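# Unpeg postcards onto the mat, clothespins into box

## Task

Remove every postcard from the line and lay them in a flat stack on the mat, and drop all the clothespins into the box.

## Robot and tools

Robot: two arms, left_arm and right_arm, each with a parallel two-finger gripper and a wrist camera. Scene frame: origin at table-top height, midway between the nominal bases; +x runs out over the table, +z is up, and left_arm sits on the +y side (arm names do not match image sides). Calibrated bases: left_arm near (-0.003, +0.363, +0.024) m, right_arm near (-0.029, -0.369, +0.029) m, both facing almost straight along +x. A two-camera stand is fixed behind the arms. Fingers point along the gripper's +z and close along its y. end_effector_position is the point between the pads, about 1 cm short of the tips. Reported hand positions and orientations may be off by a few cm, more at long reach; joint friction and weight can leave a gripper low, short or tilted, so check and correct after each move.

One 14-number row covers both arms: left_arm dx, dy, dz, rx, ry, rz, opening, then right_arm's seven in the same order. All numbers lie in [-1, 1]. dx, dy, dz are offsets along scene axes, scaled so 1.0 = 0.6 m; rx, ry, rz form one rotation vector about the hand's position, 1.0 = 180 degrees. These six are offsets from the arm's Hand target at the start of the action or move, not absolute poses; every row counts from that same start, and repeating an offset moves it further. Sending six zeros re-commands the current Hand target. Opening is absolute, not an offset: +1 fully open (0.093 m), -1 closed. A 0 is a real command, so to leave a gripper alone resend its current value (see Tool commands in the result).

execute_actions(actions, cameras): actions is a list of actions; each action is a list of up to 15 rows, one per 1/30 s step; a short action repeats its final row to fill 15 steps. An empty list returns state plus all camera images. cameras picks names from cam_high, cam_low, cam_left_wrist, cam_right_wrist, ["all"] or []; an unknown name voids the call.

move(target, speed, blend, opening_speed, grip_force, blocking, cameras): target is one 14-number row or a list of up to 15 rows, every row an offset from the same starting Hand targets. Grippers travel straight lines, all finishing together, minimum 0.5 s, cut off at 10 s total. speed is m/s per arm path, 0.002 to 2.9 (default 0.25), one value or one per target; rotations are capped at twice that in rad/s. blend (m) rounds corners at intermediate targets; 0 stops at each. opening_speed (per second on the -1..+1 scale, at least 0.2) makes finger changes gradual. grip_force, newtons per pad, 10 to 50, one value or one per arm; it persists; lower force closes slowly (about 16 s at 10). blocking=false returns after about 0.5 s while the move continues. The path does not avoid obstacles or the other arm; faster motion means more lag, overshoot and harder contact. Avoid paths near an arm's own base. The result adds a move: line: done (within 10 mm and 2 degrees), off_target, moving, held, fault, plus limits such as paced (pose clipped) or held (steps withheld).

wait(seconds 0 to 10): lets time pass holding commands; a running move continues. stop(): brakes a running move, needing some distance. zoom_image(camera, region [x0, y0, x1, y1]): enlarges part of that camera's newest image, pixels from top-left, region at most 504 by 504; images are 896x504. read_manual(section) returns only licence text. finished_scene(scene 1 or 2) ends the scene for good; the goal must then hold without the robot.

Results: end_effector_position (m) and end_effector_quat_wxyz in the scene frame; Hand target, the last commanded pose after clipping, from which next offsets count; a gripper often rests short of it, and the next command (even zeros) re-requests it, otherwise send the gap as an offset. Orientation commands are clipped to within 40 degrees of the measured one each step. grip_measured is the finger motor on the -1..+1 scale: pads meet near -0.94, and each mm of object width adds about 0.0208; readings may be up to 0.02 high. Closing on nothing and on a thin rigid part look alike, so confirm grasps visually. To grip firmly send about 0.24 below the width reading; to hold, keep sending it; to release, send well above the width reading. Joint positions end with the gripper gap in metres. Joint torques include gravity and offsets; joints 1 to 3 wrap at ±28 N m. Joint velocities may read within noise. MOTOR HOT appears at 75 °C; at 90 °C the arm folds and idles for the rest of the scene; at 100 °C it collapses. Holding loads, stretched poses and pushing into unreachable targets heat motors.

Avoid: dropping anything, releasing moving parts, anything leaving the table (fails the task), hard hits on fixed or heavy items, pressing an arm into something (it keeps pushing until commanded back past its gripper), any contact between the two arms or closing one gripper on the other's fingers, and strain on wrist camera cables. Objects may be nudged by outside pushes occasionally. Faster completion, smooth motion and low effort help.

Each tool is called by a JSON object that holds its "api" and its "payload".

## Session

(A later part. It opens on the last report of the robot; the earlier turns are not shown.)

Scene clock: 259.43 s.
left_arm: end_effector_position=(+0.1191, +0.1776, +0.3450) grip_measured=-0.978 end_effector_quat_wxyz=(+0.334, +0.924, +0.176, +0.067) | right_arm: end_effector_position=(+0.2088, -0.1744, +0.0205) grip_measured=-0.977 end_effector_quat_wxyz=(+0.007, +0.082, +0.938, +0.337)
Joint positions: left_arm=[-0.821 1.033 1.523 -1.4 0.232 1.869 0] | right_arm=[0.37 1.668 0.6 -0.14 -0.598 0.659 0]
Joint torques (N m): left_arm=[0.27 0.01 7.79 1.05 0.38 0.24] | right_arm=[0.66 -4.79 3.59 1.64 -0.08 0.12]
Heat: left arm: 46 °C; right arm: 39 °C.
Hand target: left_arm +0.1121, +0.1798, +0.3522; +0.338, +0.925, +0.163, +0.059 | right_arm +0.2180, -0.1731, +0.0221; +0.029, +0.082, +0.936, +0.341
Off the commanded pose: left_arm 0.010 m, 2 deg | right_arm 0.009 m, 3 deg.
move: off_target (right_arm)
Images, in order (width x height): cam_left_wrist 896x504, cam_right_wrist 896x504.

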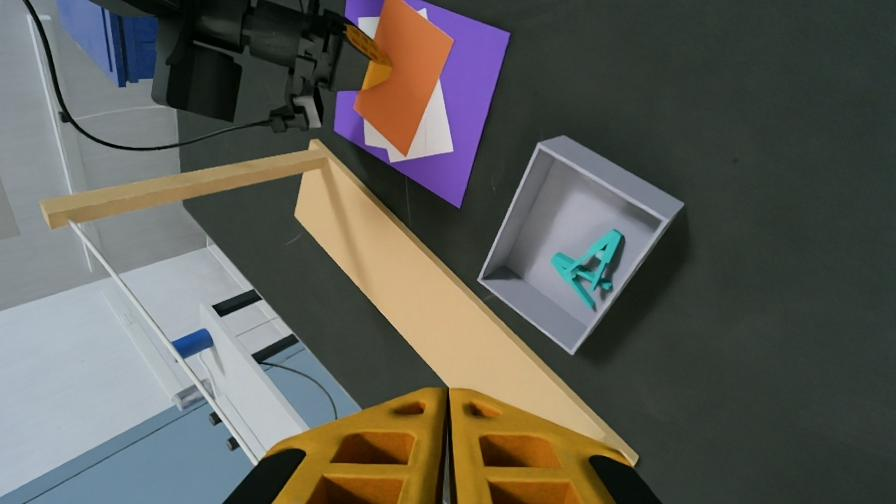

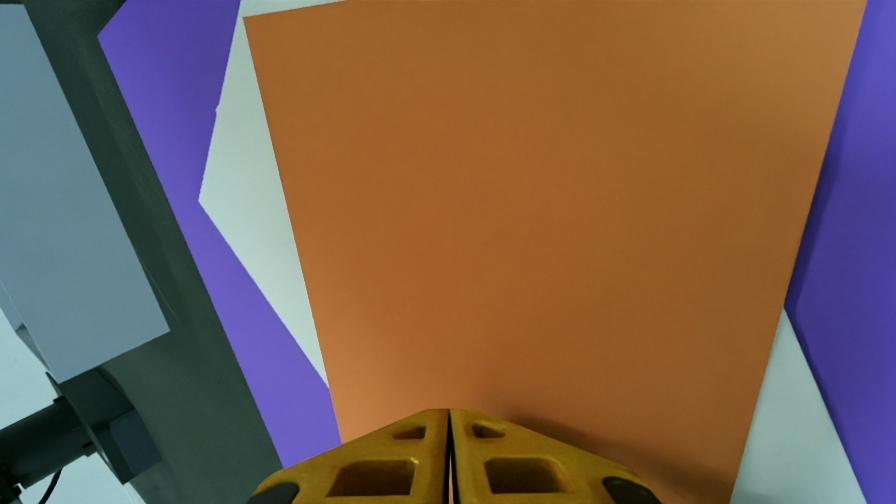

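Press slightly and drag +x.

{"api": "move", "payload": {"target": [[0,0,0,0,0,0,-1,0,0,-0.012,0,0,0,-1],[0,0,0,0,0,0,-1,0.05,0.0,-0.012,0,0,0,-1]], "speed": 0.08, "cameras": ["cam_high","cam_left_wrist"]}}

{"api": "zoom_image", "payload": {"camera": "cam_high", "region": [470, 170, 590, 330]}}

Scene clock: 261.30 s.
left_arm: end_effector_position=(+0.1191, +0.1776, +0.3450) grip_measured=-0.978 end_effector_quat_wxyz=(+0.334, +0.924, +0.176, +0.067) | right_arm: end_effector_position=(+0.2368, -0.1706, +0.0131) grip_measured=-0.977 end_effector_quat_wxyz=(+0.015, +0.087, +0.935, +0.344)
Joint positions: left_arm=[-0.821 1.033 1.523 -1.4 0.232 1.869 0] | right_arm=[0.344 1.778 0.681 -0.1 -0.611 0.65 0]
Joint torques (N m): left_arm=[0.23 -0.02 7.83 1.04 0.4 0.24] | right_arm=[-0.34 -4.86 6.08 1.11 -0.17 -0.17]
Heat: left arm: 46 °C; right arm: 39 °C.
Hand target: left_arm +0.1121, +0.1798, +0.3522; +0.338, +0.925, +0.163, +0.059 | right_arm +0.2480, -0.1731, +0.0149; +0.029, +0.082, +0.936, +0.341
Off the commanded pose: left_arm 0.010 m, 2 deg | right_arm 0.012 m, 2 deg.
move: off_target (right_arm)
Images, in order (width x height): cam_high 896x504, cam_left_wrist 896x504.

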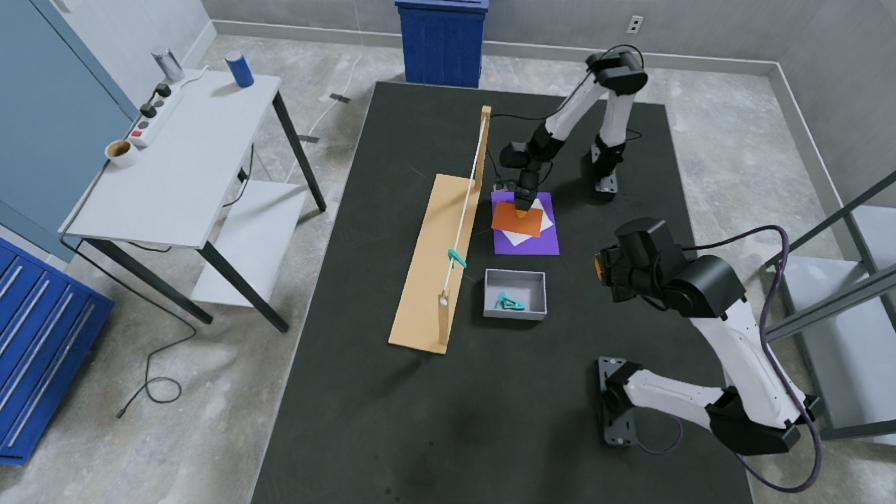

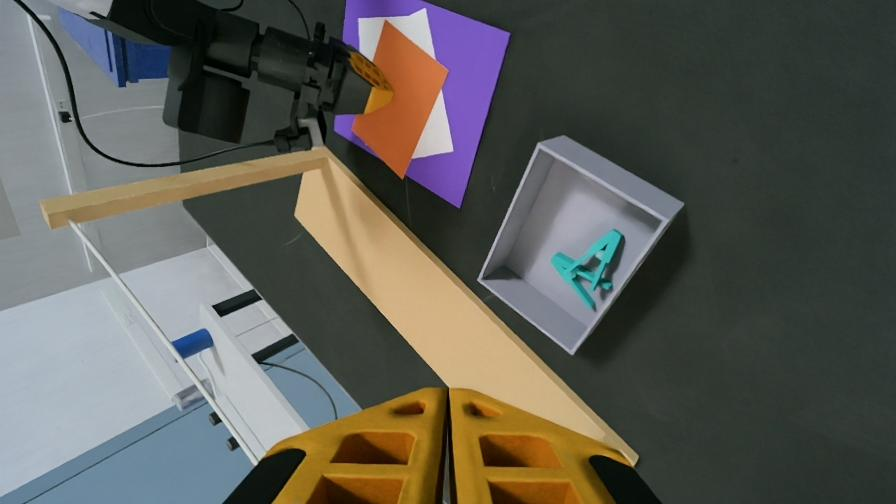

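Scaled by 3.150 from the camera's 896x504 image, which has a finer 1280x720 frame.

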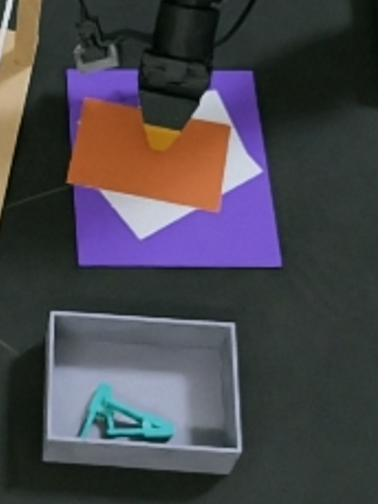

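{"api": "move", "payload": {"target": [[0,0,0,0,0,0,-1,-0.04,0,0,0,0,0,-1]], "speed": 0.06, "cameras": ["cam_high"]}}

{"api": "zoom_image", "payload": {"camera": "cam_high", "region": [470, 170, 590, 330]}}

Scene clock: 262.50 s.
left_arm: end_effector_position=(+0.1191, +0.1776, +0.3450) grip_measured=-0.978 end_effector_quat_wxyz=(+0.334, +0.924, +0.176, +0.067) | right_arm: end_effector_position=(+0.2254, -0.1746, +0.0129) grip_measured=-0.977 end_effector_quat_wxyz=(+0.021, +0.084, +0.935, +0.344)
Joint positions: left_arm=[-0.821 1.033 1.523 -1.4 0.232 1.869 0] | right_arm=[0.347 1.735 0.621 -0.071 -0.604 0.65 0]
Joint torques (N m): left_arm=[0.21 -0.01 7.84 1.05 0.39 0.25] | right_arm=[0.8 -6.87 2.71 1.27 -0.04 0.13]
Heat: left arm: 46 °C; right arm: 39 °C.
Hand target: left_arm +0.1121, +0.1798, +0.3522; +0.338, +0.925, +0.163, +0.059 | right_arm +0.2240, -0.1731, +0.0149; +0.029, +0.082, +0.936, +0.341
Off the commanded pose: left_arm 0.010 m, 2 deg | right_arm 0.003 m, 1 deg.
move: done
Images, in order (width x height): cam_high 896x504.

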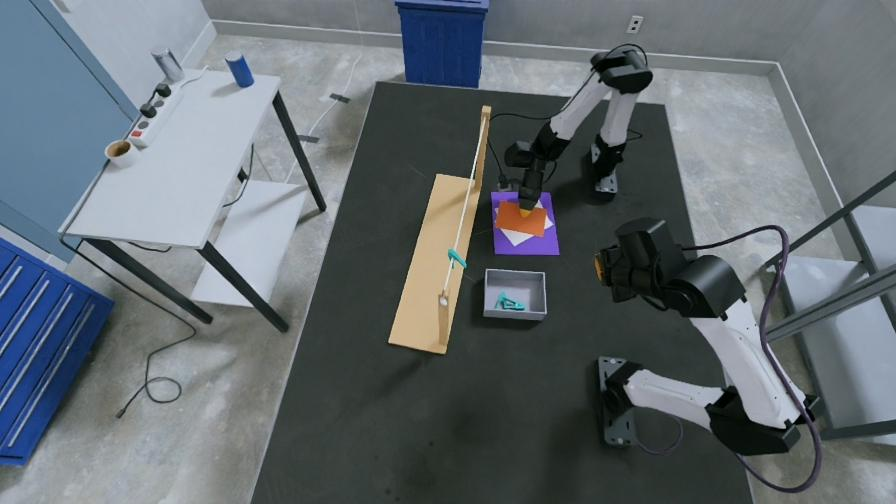

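Scaled by 3.150 from the camera's 896x504 image, which has a finer 1280x720 frame.

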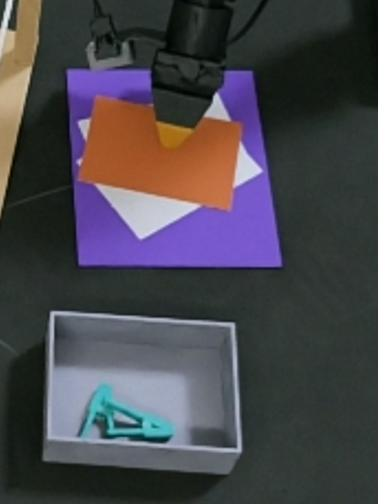

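{"api": "move", "payload": {"target": [[0,0,0,0,0,0,-1,-0.02,0,0,0,0,0,-1]], "speed": 0.06, "cameras": ["cam_high"]}}

{"api": "zoom_image", "payload": {"camera": "cam_high", "region": [470, 170, 590, 330]}}

Scene clock: 263.67 s.
left_arm: end_effector_position=(+0.1191, +0.1776, +0.3450) grip_measured=-0.978 end_effector_quat_wxyz=(+0.334, +0.924, +0.176, +0.067) | right_arm: end_effector_position=(+0.2119, -0.1738, +0.0132) grip_measured=-0.977 end_effector_quat_wxyz=(+0.018, +0.083, +0.934, +0.346)
Joint positions: left_arm=[-0.821 1.033 1.523 -1.4 0.232 1.869 0] | right_arm=[0.365 1.697 0.572 -0.053 -0.604 0.668 0]
Joint torques (N m): left_arm=[0.21 -0.03 7.87 1.06 0.4 0.24] | right_arm=[0.73 -6.6 2.84 1.32 0.03 0.14]
Heat: left arm: 46 °C; right arm: 39 °C.
Hand target: left_arm +0.1121, +0.1798, +0.3522; +0.338, +0.925, +0.163, +0.059 | right_arm +0.2120, -0.1731, +0.0149; +0.029, +0.082, +0.936, +0.341
Off the commanded pose: left_arm 0.010 m, 2 deg | right_arm 0.002 m, 1 deg.
move: done
Images, in order (width x height): cam_high 896x504.

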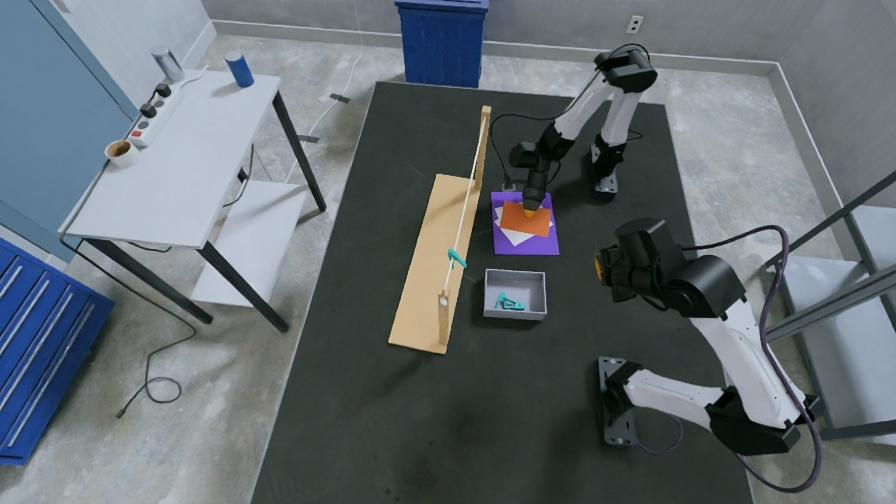

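Scaled by 3.150 from the camera's 896x504 image, which has a finer 1280x720 frame.

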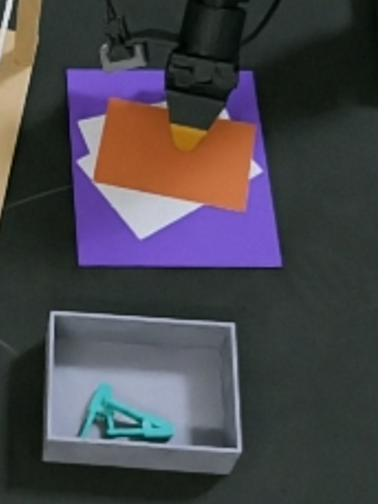

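{"api": "move", "payload": {"target": [[0,0,0,0,0,0,-1,0.008,0,0.02,0,0,0,-1],[0,0,0,0,0,0,-1,0.01,0,0.2,0,0,0,-1],[0,0,0,0,0,0,-1,0.06,-0.13,0.55,0,0,0,-1]], "speed": 0.15, "cameras": ["all"]}}

{"api": "zoom_image", "payload": {"camera": "cam_high", "region": [470, 170, 590, 330]}}

{"api": "zoom_image", "payload": {"camera": "cam_right_wrist", "region": [400, 0, 820, 340]}}

Scene clock: 268.47 s.
left_arm: end_effector_position=(+0.1191, +0.1776, +0.3450) grip_measured=-0.978 end_effector_quat_wxyz=(+0.334, +0.924, +0.176, +0.067) | right_arm: end_effector_position=(+0.2551, -0.2551, +0.3272) grip_measured=-0.977 end_effector_quat_wxyz=(+0.063, +0.118, +0.932, +0.338)
Joint positions: left_arm=[-0.821 1.033 1.523 -1.4 0.232 1.869 0] | right_arm=[0.039 1.528 1.786 -1.547 -0.652 0.388 0]
Joint torques (N m): left_arm=[0.2 0.02 7.82 1.05 0.4 0.24] | right_arm=[-0.13 -6.05 7.86 0.75 -0.61 -0.15]
Heat: left arm: 46 °C; right arm: 39 °C.
Hand target: left_arm +0.1121, +0.1798, +0.3522; +0.338, +0.925, +0.163, +0.059 | right_arm +0.2480, -0.2511, +0.3449; +0.029, +0.082, +0.936, +0.341
Off the commanded pose: left_arm 0.010 m, 2 deg | right_arm 0.019 m, 6 deg.
joint sent to its limit (right arm) — joint 4 (wrist pitch), lower limit. The joint targets are off in position and orientation.
move: off_target (right_arm)

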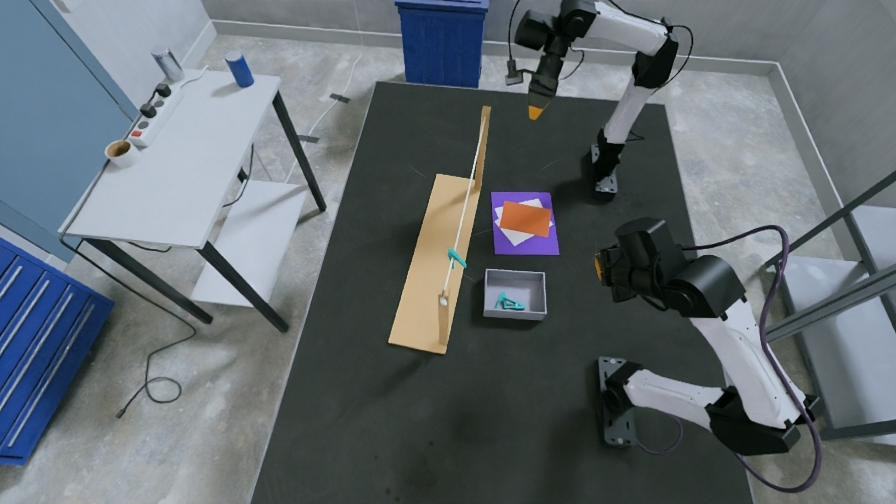

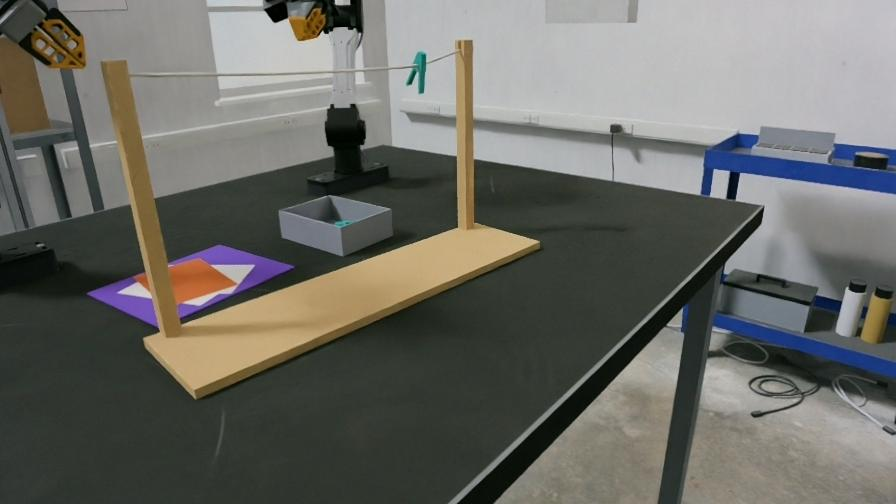

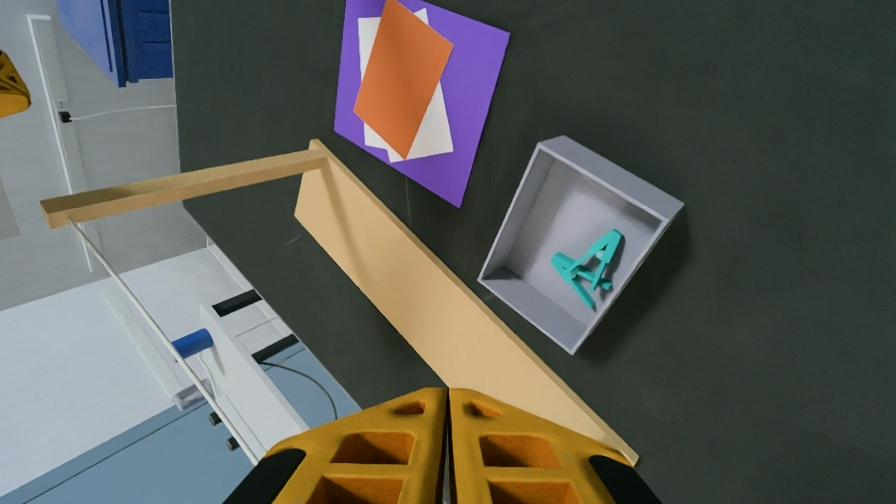

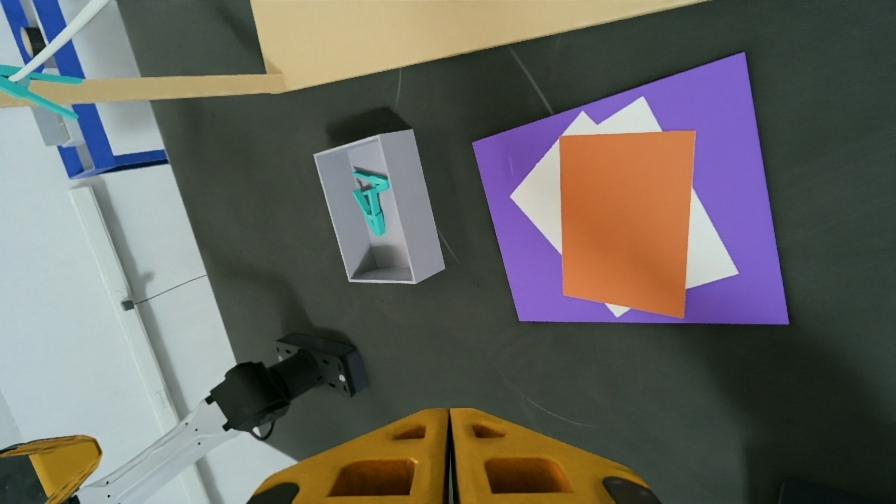

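Scaled by 3.150 from the camera's 896x504 image, which has a finer 1280x720 frame.

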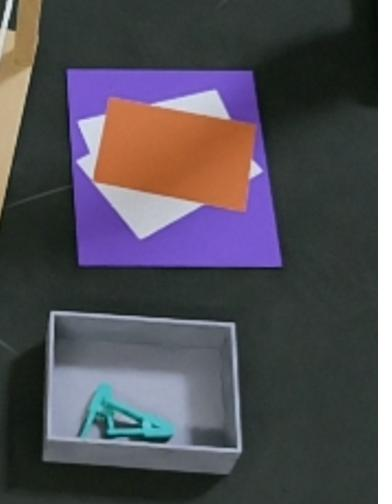

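Scaled by 1.200 from the camera's 896x504 image, which has a finer 1280x720 frame.

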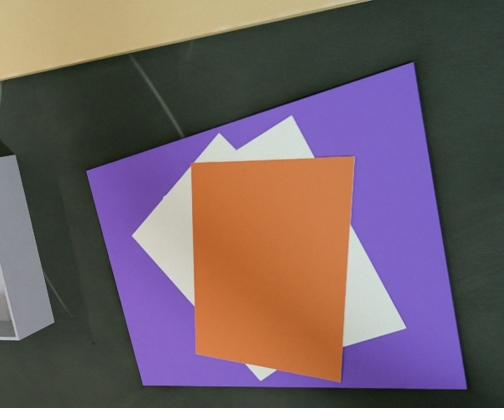

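{"api": "move", "payload": {"target": [0.25,-0.025,0.02,-0.62,0.069,0.435,0.2,0,0,0,0,0,0,-1], "speed": 0.3, "cameras": ["all"]}}

Scene clock: 274.27 s.
left_arm: end_effector_position=(+0.2650, +0.1668, +0.3365) grip_measured=+0.198 end_effector_quat_wxyz=(+0.762, +0.038, +0.645, +0.032) | right_arm: end_effector_position=(+0.2551, -0.2551, +0.3272) grip_measured=-0.977 end_effector_quat_wxyz=(+0.063, +0.118, +0.932, +0.338)
Joint positions: left_arm=[-1.094 1.165 0.535 0.966 -1.048 0.394 0.055] | right_arm=[0.039 1.528 1.786 -1.547 -0.652 0.388 0]
Joint torques (N m): left_arm=[-1.05 -1.91 10.07 2.15 0.04 0.16] | right_arm=[-0.13 -6.01 7.84 0.78 -0.61 -0.15]
Heat: left arm: 46 °C; right arm: 40 °C.
Hand target: left_arm +0.2621, +0.1648, +0.3642; +0.780, +0.002, +0.626, -0.001 | right_arm +0.2480, -0.2511, +0.3449; +0.029, +0.082, +0.936, +0.341
Off the commanded pose: left_arm 0.028 m, 6 deg | right_arm 0.019 m, 6 deg.
joint sent to its limit (right arm) — joint 4 (wrist pitch), lower limit. The joint targets are off in position and orientation.
move: off_target (left_arm, right_arm)

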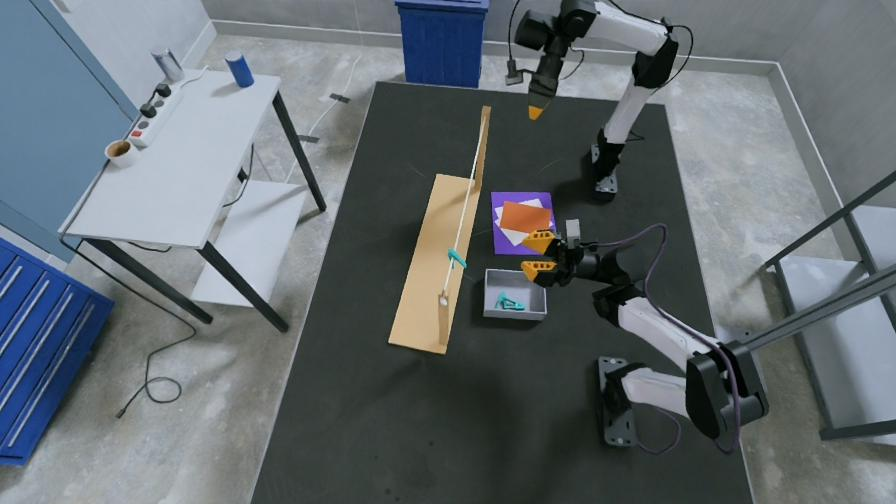

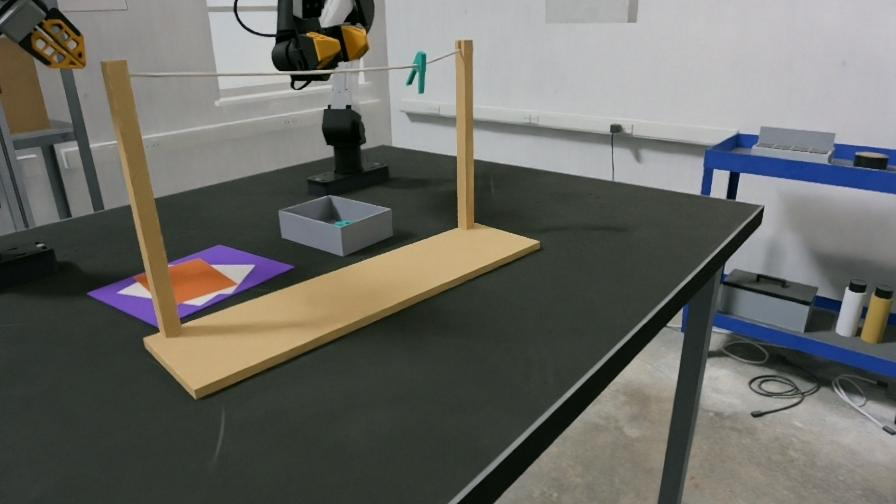

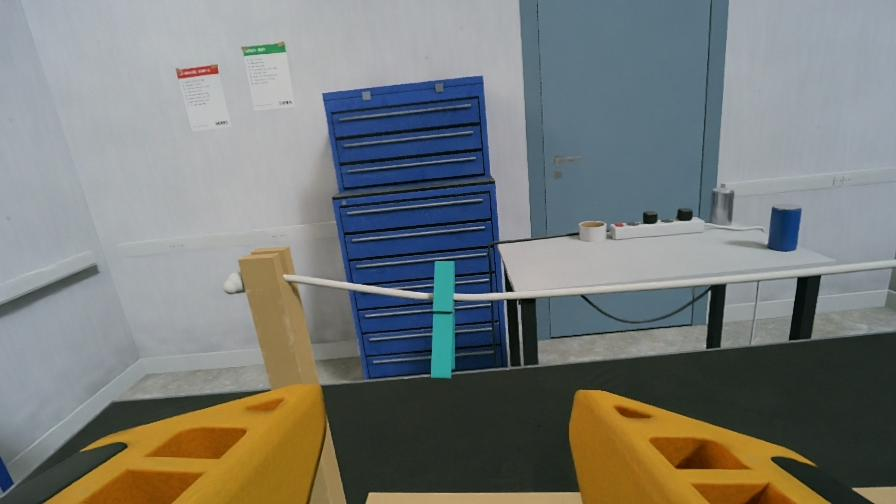

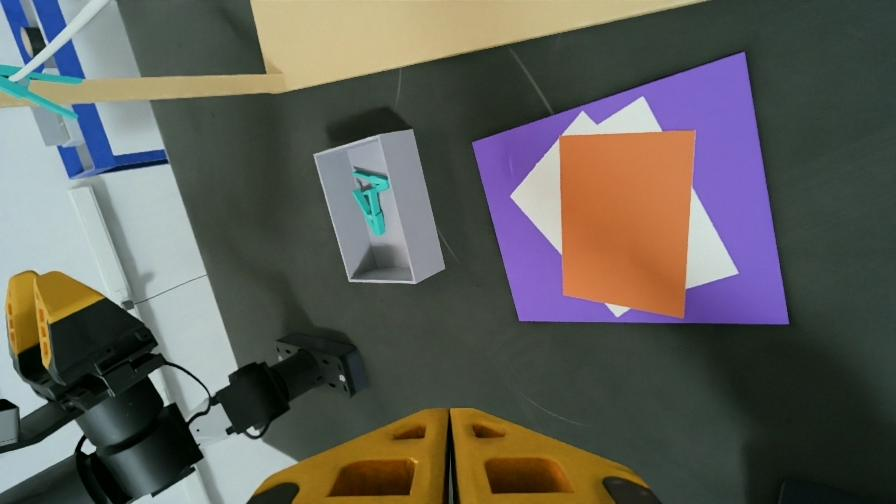

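{"api": "move", "payload": {"target": [0.16,0,-0.01,-0.03,-0.025,0,0.2,0,0,0,0,0,0,-1], "speed": 0.2, "cameras": ["cam_left_wrist","cam_low"]}}

Scene clock: 276.33 s.
left_arm: end_effector_position=(+0.3575, +0.1690, +0.3267) grip_measured=+0.198 end_effector_quat_wxyz=(+0.778, -0.005, +0.629, +0.012) | right_arm: end_effector_position=(+0.2551, -0.2551, +0.3272) grip_measured=-0.977 end_effector_quat_wxyz=(+0.063, +0.118, +0.932, +0.338)
Joint positions: left_arm=[-0.798 1.466 0.679 1.09 -0.792 0.227 0.055] | right_arm=[0.039 1.528 1.786 -1.547 -0.652 0.388 0]
Joint torques (N m): left_arm=[0.1 -3.75 9.76 2.32 0.34 -0.16] | right_arm=[-0.08 -6.02 7.84 0.76 -0.6 -0.16]
Heat: left arm: 47 °C; right arm: 40 °C.
Hand target: left_arm +0.3581, +0.1648, +0.3582; +0.803, -0.035, +0.594, -0.030 | right_arm +0.2480, -0.2511, +0.3449; +0.029, +0.082, +0.936, +0.341
Off the commanded pose: left_arm 0.032 m, 8 deg | right_arm 0.019 m, 6 deg.
joint sent to its limit (right arm) — joint 4 (wrist pitch), lower limit. The joint targets are off in position and orientation.
move: off_target (left_arm, right_arm)
Images, in order (width x height): cam_low 896x504, cam_left_wrist 896x504.

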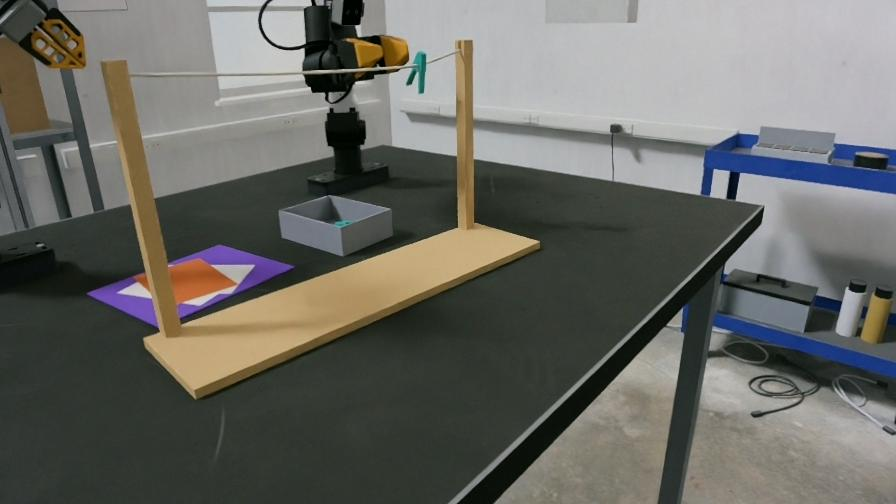

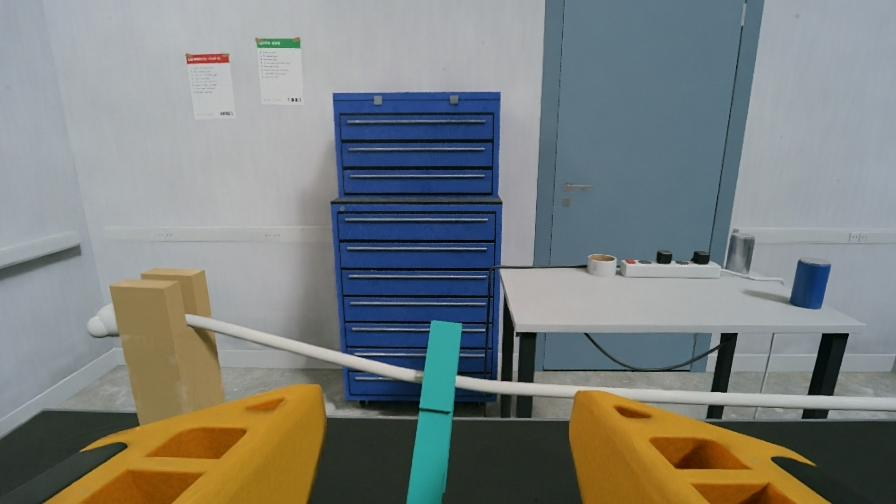

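{"api": "move", "payload": {"target": [0.09,-0.004,0.0,0,0,0,0.2,0,0,0,0,0,0,-1], "speed": 0.12}}

{"api": "wait", "payload": {"seconds": 1.5, "cameras": ["cam_left_wrist","cam_low"]}}

Scene clock: 278.03 s.
left_arm: end_effector_position=(+0.4100, +0.1687, +0.3346) grip_measured=+0.198 end_effector_quat_wxyz=(+0.786, -0.020, +0.618, +0.001) | right_arm: end_effector_position=(+0.2551, -0.2551, +0.3272) grip_measured=-0.977 end_effector_quat_wxyz=(+0.063, +0.118, +0.932, +0.338)
Joint positions: left_arm=[-0.683 1.619 0.84 1.09 -0.688 0.17 0.055] | right_arm=[0.039 1.528 1.786 -1.547 -0.652 0.388 0]
Joint torques (N m): left_arm=[-0.06 -4.92 9.83 1.98 0.32 -0.14] | right_arm=[-0.12 -6.02 7.9 0.76 -0.61 -0.18]
Heat: left arm: 47 °C; right arm: 40 °C.
Hand target: left_arm +0.4121, +0.1624, +0.3582; +0.803, -0.035, +0.594, -0.030 | right_arm +0.2480, -0.2511, +0.3449; +0.029, +0.082, +0.936, +0.341
Off the commanded pose: left_arm 0.025 m, 5 deg | right_arm 0.019 m, 6 deg.
joint sent to its limit (right arm) — joint 4 (wrist pitch), lower limit. The joint targets are off in position and orientation.
move: off_target (left_arm, right_arm)

Scene clock: 279.53 s.
left_arm: end_effector_position=(+0.4100, +0.1687, +0.3346) grip_measured=+0.198 end_effector_quat_wxyz=(+0.786, -0.020, +0.618, +0.001) | right_arm: end_effector_position=(+0.2551, -0.2551, +0.3272) grip_measured=-0.977 end_effector_quat_wxyz=(+0.063, +0.118, +0.932, +0.338)
Joint positions: left_arm=[-0.683 1.619 0.84 1.09 -0.688 0.17 0.055] | right_arm=[0.039 1.528 1.786 -1.547 -0.652 0.388 0]
Joint torques (N m): left_arm=[-0.08 -4.88 9.83 1.96 0.31 -0.14] | right_arm=[-0.12 -6.04 7.83 0.75 -0.63 -0.17]
Heat: left arm: 47 °C; right arm: 40 °C.
Hand target: left_arm +0.4121, +0.1624, +0.3582; +0.803, -0.035, +0.594, -0.030 | right_arm +0.2480, -0.2511, +0.3449; +0.029, +0.082, +0.936, +0.341
Tool commands: left_gripper/opening=+0.2 right_gripper/opening=-1.0
Off the commanded pose: left_arm 0.025 m, 5 deg | right_arm 0.019 m, 6 deg.
wait: 1.50 s; at rest by 0.17 s
Images, in order (width x height): cam_low 896x504, cam_left_wrist 896x504.

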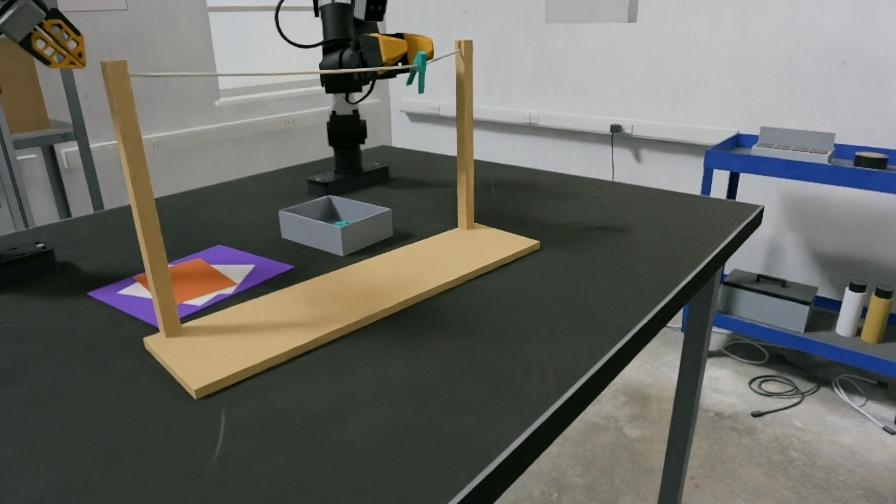

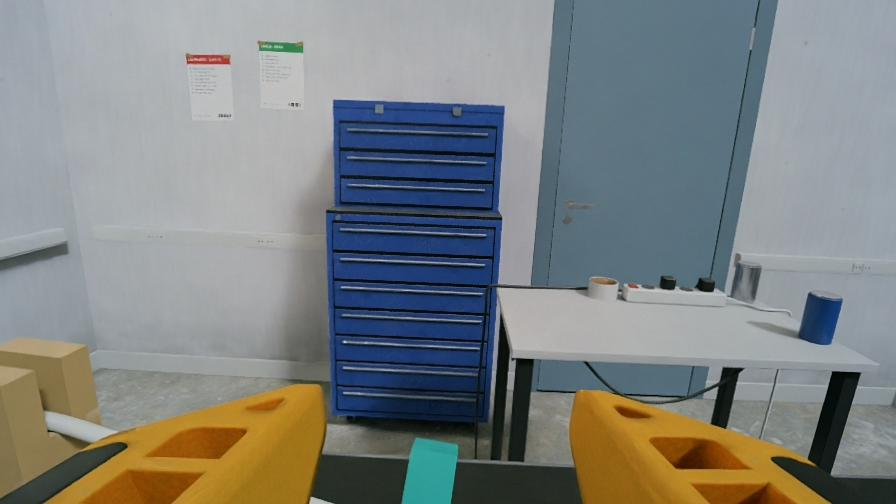

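{"api": "move", "payload": {"target": [0.005,-0.004,-0.02,0,0,0,0.2,0,0,0,0,0,0,-1], "speed": 0.08, "cameras": ["cam_left_wrist","cam_low"]}}

Scene clock: 280.87 s.
left_arm: end_effector_position=(+0.4146, +0.1648, +0.3222) grip_measured=+0.198 end_effector_quat_wxyz=(+0.781, -0.015, +0.624, +0.005) | right_arm: end_effector_position=(+0.2551, -0.2551, +0.3272) grip_measured=-0.977 end_effector_quat_wxyz=(+0.063, +0.118, +0.932, +0.338)
Joint positions: left_arm=[-0.683 1.654 0.84 1.104 -0.686 0.168 0.055] | right_arm=[0.039 1.528 1.786 -1.547 -0.652 0.388 0]
Joint torques (N m): left_arm=[-0.01 -4.86 8.76 2.31 0.3 -0.14] | right_arm=[-0.12 -6.02 7.84 0.76 -0.62 -0.18]
Heat: left arm: 47 °C; right arm: 40 °C.
Hand target: left_arm +0.4151, +0.1600, +0.3462; +0.803, -0.035, +0.594, -0.030 | right_arm +0.2480, -0.2511, +0.3449; +0.029, +0.082, +0.936, +0.341
Off the commanded pose: left_arm 0.024 m, 6 deg | right_arm 0.019 m, 6 deg.
joint sent to its limit (right arm) — joint 4 (wrist pitch), lower limit. The joint targets are off in position and orientation.
move: off_target (left_arm, right_arm)
Images, in order (width x height): cam_low 896x504, cam_left_wrist 896x504.

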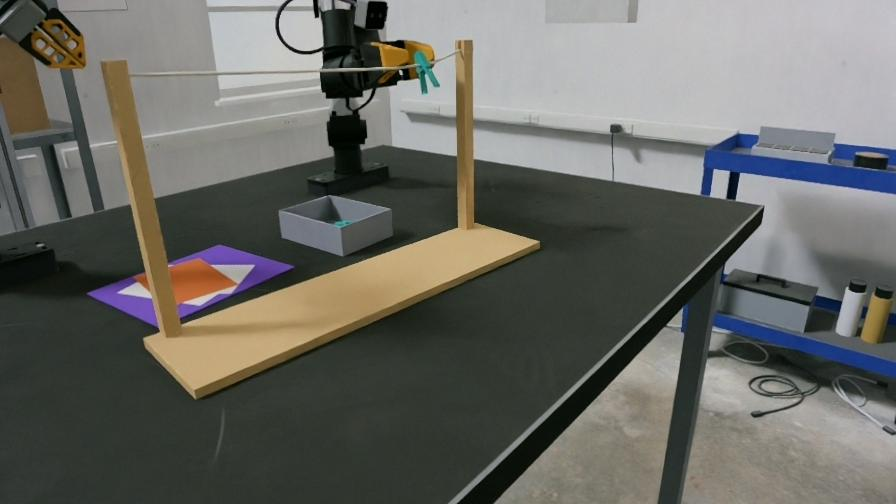

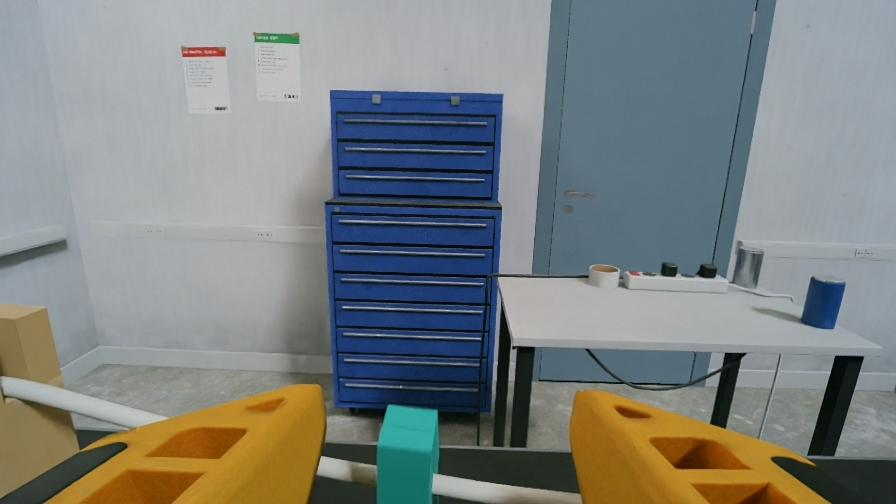

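{"api": "move", "payload": {"target": [0.0,-0.004,0.01,0,0,0,0.2,0,0,0,0,0,0,-1], "speed": 0.06}}

{"api": "wait", "payload": {"seconds": 1.5, "cameras": ["cam_left_wrist","cam_low"]}}

Scene clock: 282.00 s.
left_arm: end_effector_position=(+0.4151, +0.1644, +0.3254) grip_measured=+0.198 end_effector_quat_wxyz=(+0.783, -0.017, +0.622, +0.003) | right_arm: end_effector_position=(+0.2551, -0.2551, +0.3272) grip_measured=-0.977 end_effector_quat_wxyz=(+0.063, +0.118, +0.932, +0.338)
Joint positions: left_arm=[-0.683 1.654 0.848 1.104 -0.686 0.168 0.055] | right_arm=[0.039 1.528 1.786 -1.547 -0.652 0.388 0]
Joint torques (N m): left_arm=[-0.5 -5.37 9.66 2.1 0.24 -0.11] | right_arm=[-0.17 -6.01 7.84 0.76 -0.6 -0.18]
Heat: left arm: 47 °C; right arm: 40 °C.
Hand target: left_arm +0.4151, +0.1576, +0.3522; +0.803, -0.035, +0.594, -0.030 | right_arm +0.2480, -0.2511, +0.3449; +0.029, +0.082, +0.936, +0.341
Off the commanded pose: left_arm 0.028 m, 6 deg | right_arm 0.019 m, 6 deg.
joint sent to its limit (right arm) — joint 4 (wrist pitch), lower limit. The joint targets are off in position and orientation.
move: off_target (left_arm, right_arm)

Scene clock: 283.50 s.
left_arm: end_effector_position=(+0.4151, +0.1644, +0.3254) grip_measured=+0.198 end_effector_quat_wxyz=(+0.783, -0.017, +0.622, +0.003) | right_arm: end_effector_position=(+0.2551, -0.2551, +0.3272) grip_measured=-0.977 end_effector_quat_wxyz=(+0.063, +0.118, +0.932, +0.338)
Joint positions: left_arm=[-0.683 1.654 0.848 1.104 -0.686 0.168 0.055] | right_arm=[0.039 1.528 1.786 -1.547 -0.652 0.388 0]
Joint torques (N m): left_arm=[-0.5 -5.41 9.69 2.09 0.24 -0.12] | right_arm=[-0.1 -6.05 7.83 0.77 -0.59 -0.16]
Heat: left arm: 48 °C; right arm: 40 °C.
Hand target: left_arm +0.4151, +0.1576, +0.3522; +0.803, -0.035, +0.594, -0.030 | right_arm +0.2480, -0.2511, +0.3449; +0.029, +0.082, +0.936, +0.341
Tool commands: left_gripper/opening=+0.2 right_gripper/opening=-1.0
Off the commanded pose: left_arm 0.028 m, 6 deg | right_arm 0.019 m, 6 deg.
wait: 1.50 s; at rest by 0.17 s
Images, in order (width x height): cam_low 896x504, cam_left_wrist 896x504.

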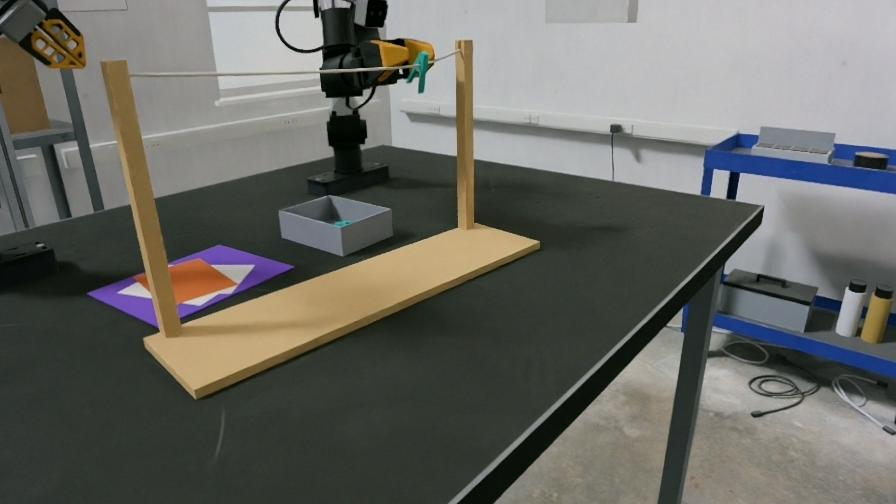

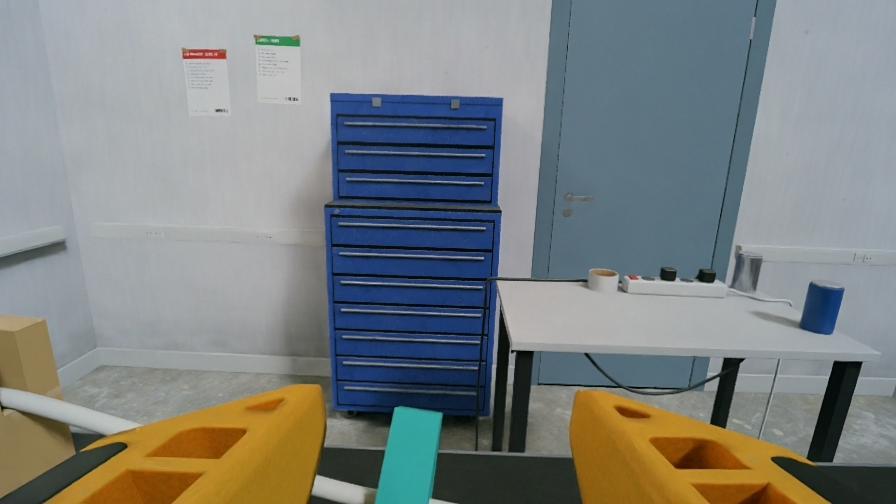

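{"api": "move", "payload": {"target": [0.0,0.015,0,0,0,0,0.2,0,0,0,0,0,0,-1], "speed": 0.06}}

{"api": "wait", "payload": {"seconds": 1, "cameras": ["cam_left_wrist"]}}

Scene clock: 284.73 s.
left_arm: end_effector_position=(+0.4150, +0.1624, +0.3258) grip_measured=+0.198 end_effector_quat_wxyz=(+0.784, -0.014, +0.621, -0.003) | right_arm: end_effector_position=(+0.2551, -0.2551, +0.3272) grip_measured=-0.977 end_effector_quat_wxyz=(+0.063, +0.118, +0.932, +0.338)
Joint positions: left_arm=[-0.683 1.654 0.848 1.104 -0.674 0.162 0.055] | right_arm=[0.039 1.528 1.786 -1.547 -0.652 0.388 0]
Joint torques (N m): left_arm=[0.27 -7.08 8.1 2.05 0.31 -0.15] | right_arm=[-0.08 -5.98 7.86 0.77 -0.61 -0.16]
Heat: left arm: 48 °C; right arm: 40 °C.
Hand target: left_arm +0.4151, +0.1666, +0.3522; +0.803, -0.035, +0.594, -0.030 | right_arm +0.2480, -0.2511, +0.3449; +0.029, +0.082, +0.936, +0.341
Off the commanded pose: left_arm 0.027 m, 5 deg | right_arm 0.019 m, 6 deg.
joint sent to its limit (right arm) — joint 4 (wrist pitch), lower limit. The joint targets are off in position and orientation.
move: off_target (left_arm, right_arm)

Scene clock: 285.73 s.
left_arm: end_effector_position=(+0.4150, +0.1624, +0.3258) grip_measured=+0.198 end_effector_quat_wxyz=(+0.784, -0.014, +0.621, -0.003) | right_arm: end_effector_position=(+0.2551, -0.2551, +0.3272) grip_measured=-0.977 end_effector_quat_wxyz=(+0.063, +0.118, +0.932, +0.338)
Joint positions: left_arm=[-0.683 1.654 0.848 1.104 -0.674 0.162 0.055] | right_arm=[0.039 1.528 1.786 -1.547 -0.652 0.388 0]
Joint torques (N m): left_arm=[0.31 -7.1 8.06 2.05 0.32 -0.13] | right_arm=[-0.16 -6.09 7.91 0.75 -0.61 -0.15]
Heat: left arm: 48 °C; right arm: 40 °C.
Hand target: left_arm +0.4151, +0.1666, +0.3522; +0.803, -0.035, +0.594, -0.030 | right_arm +0.2480, -0.2511, +0.3449; +0.029, +0.082, +0.936, +0.341
Tool commands: left_gripper/opening=+0.2 right_gripper/opening=-1.0
Off the commanded pose: left_arm 0.027 m, 5 deg | right_arm 0.019 m, 6 deg.
wait: 1.00 s; at rest by 0.17 s
Images, in order (width x height): cam_left_wrist 896x504.

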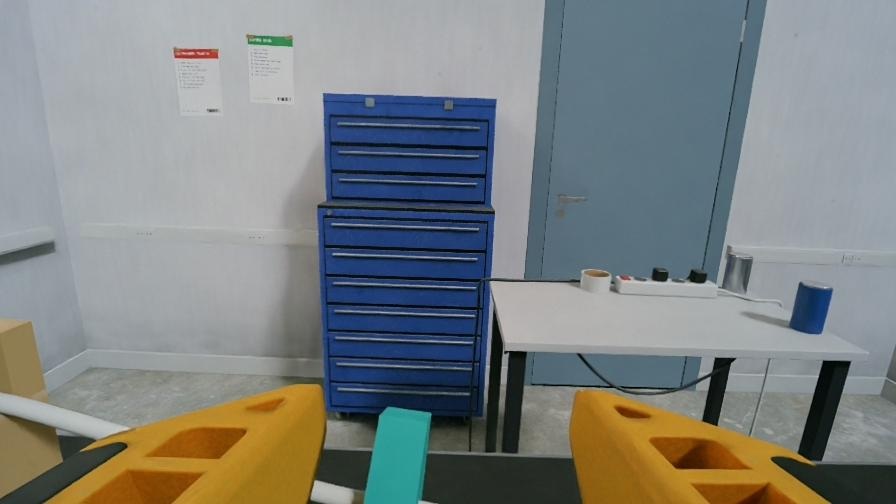

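{"api": "move", "payload": {"target": [0.0,0.0,0,0,0,0,-1,0,0,0,0,0,0,-1], "cameras": ["cam_left_wrist","cam_low"]}}

Scene clock: 286.63 s.
left_arm: end_effector_position=(+0.4186, +0.1686, +0.3263) grip_measured=-0.932 end_effector_quat_wxyz=(+0.785, -0.017, +0.620, +0.000) | right_arm: end_effector_position=(+0.2551, -0.2551, +0.3272) grip_measured=-0.977 end_effector_quat_wxyz=(+0.063, +0.118, +0.932, +0.338)
Joint positions: left_arm=[-0.665 1.654 0.848 1.105 -0.665 0.159 0] | right_arm=[0.039 1.528 1.786 -1.547 -0.652 0.388 0]
Joint torques (N m): left_arm=[-0.29 -7.01 8.14 2.03 0.2 -0.11] | right_arm=[-0.17 -6.05 7.86 0.75 -0.61 -0.15]
Heat: left arm: 48 °C; right arm: 40 °C.
Hand target: left_arm +0.4151, +0.1666, +0.3522; +0.803, -0.035, +0.594, -0.030 | right_arm +0.2480, -0.2511, +0.3449; +0.029, +0.082, +0.936, +0.341
Off the commanded pose: left_arm 0.026 m, 5 deg | right_arm 0.019 m, 6 deg.
joint sent to its limit (right arm) — joint 4 (wrist pitch), lower limit. The joint targets are off in position and orientation.
move: off_target (left_arm, right_arm)
Images, in order (width x height): cam_low 896x504, cam_left_wrist 896x504.

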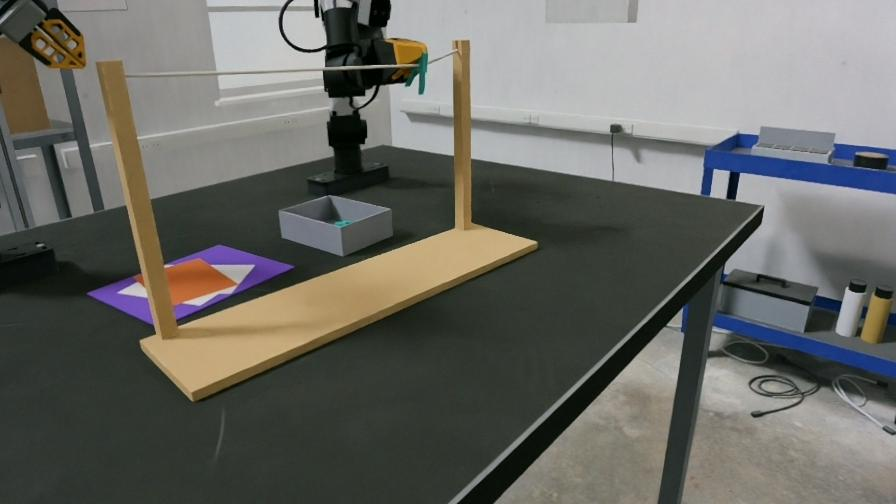

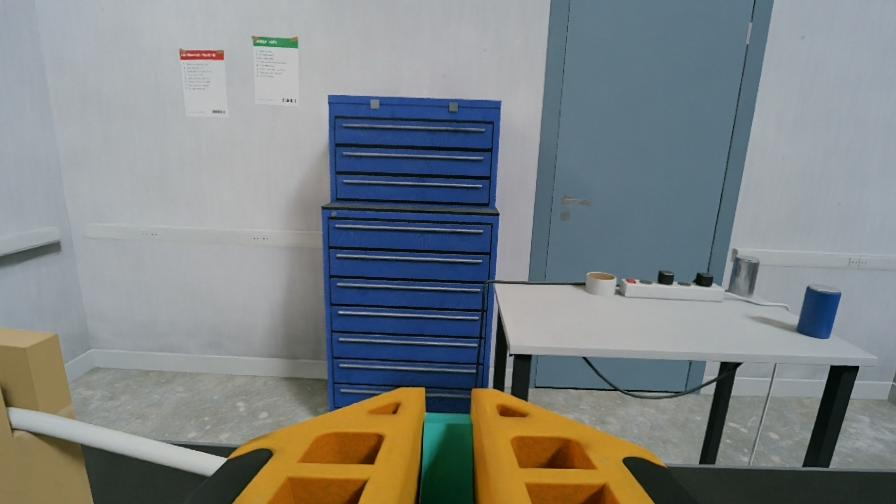

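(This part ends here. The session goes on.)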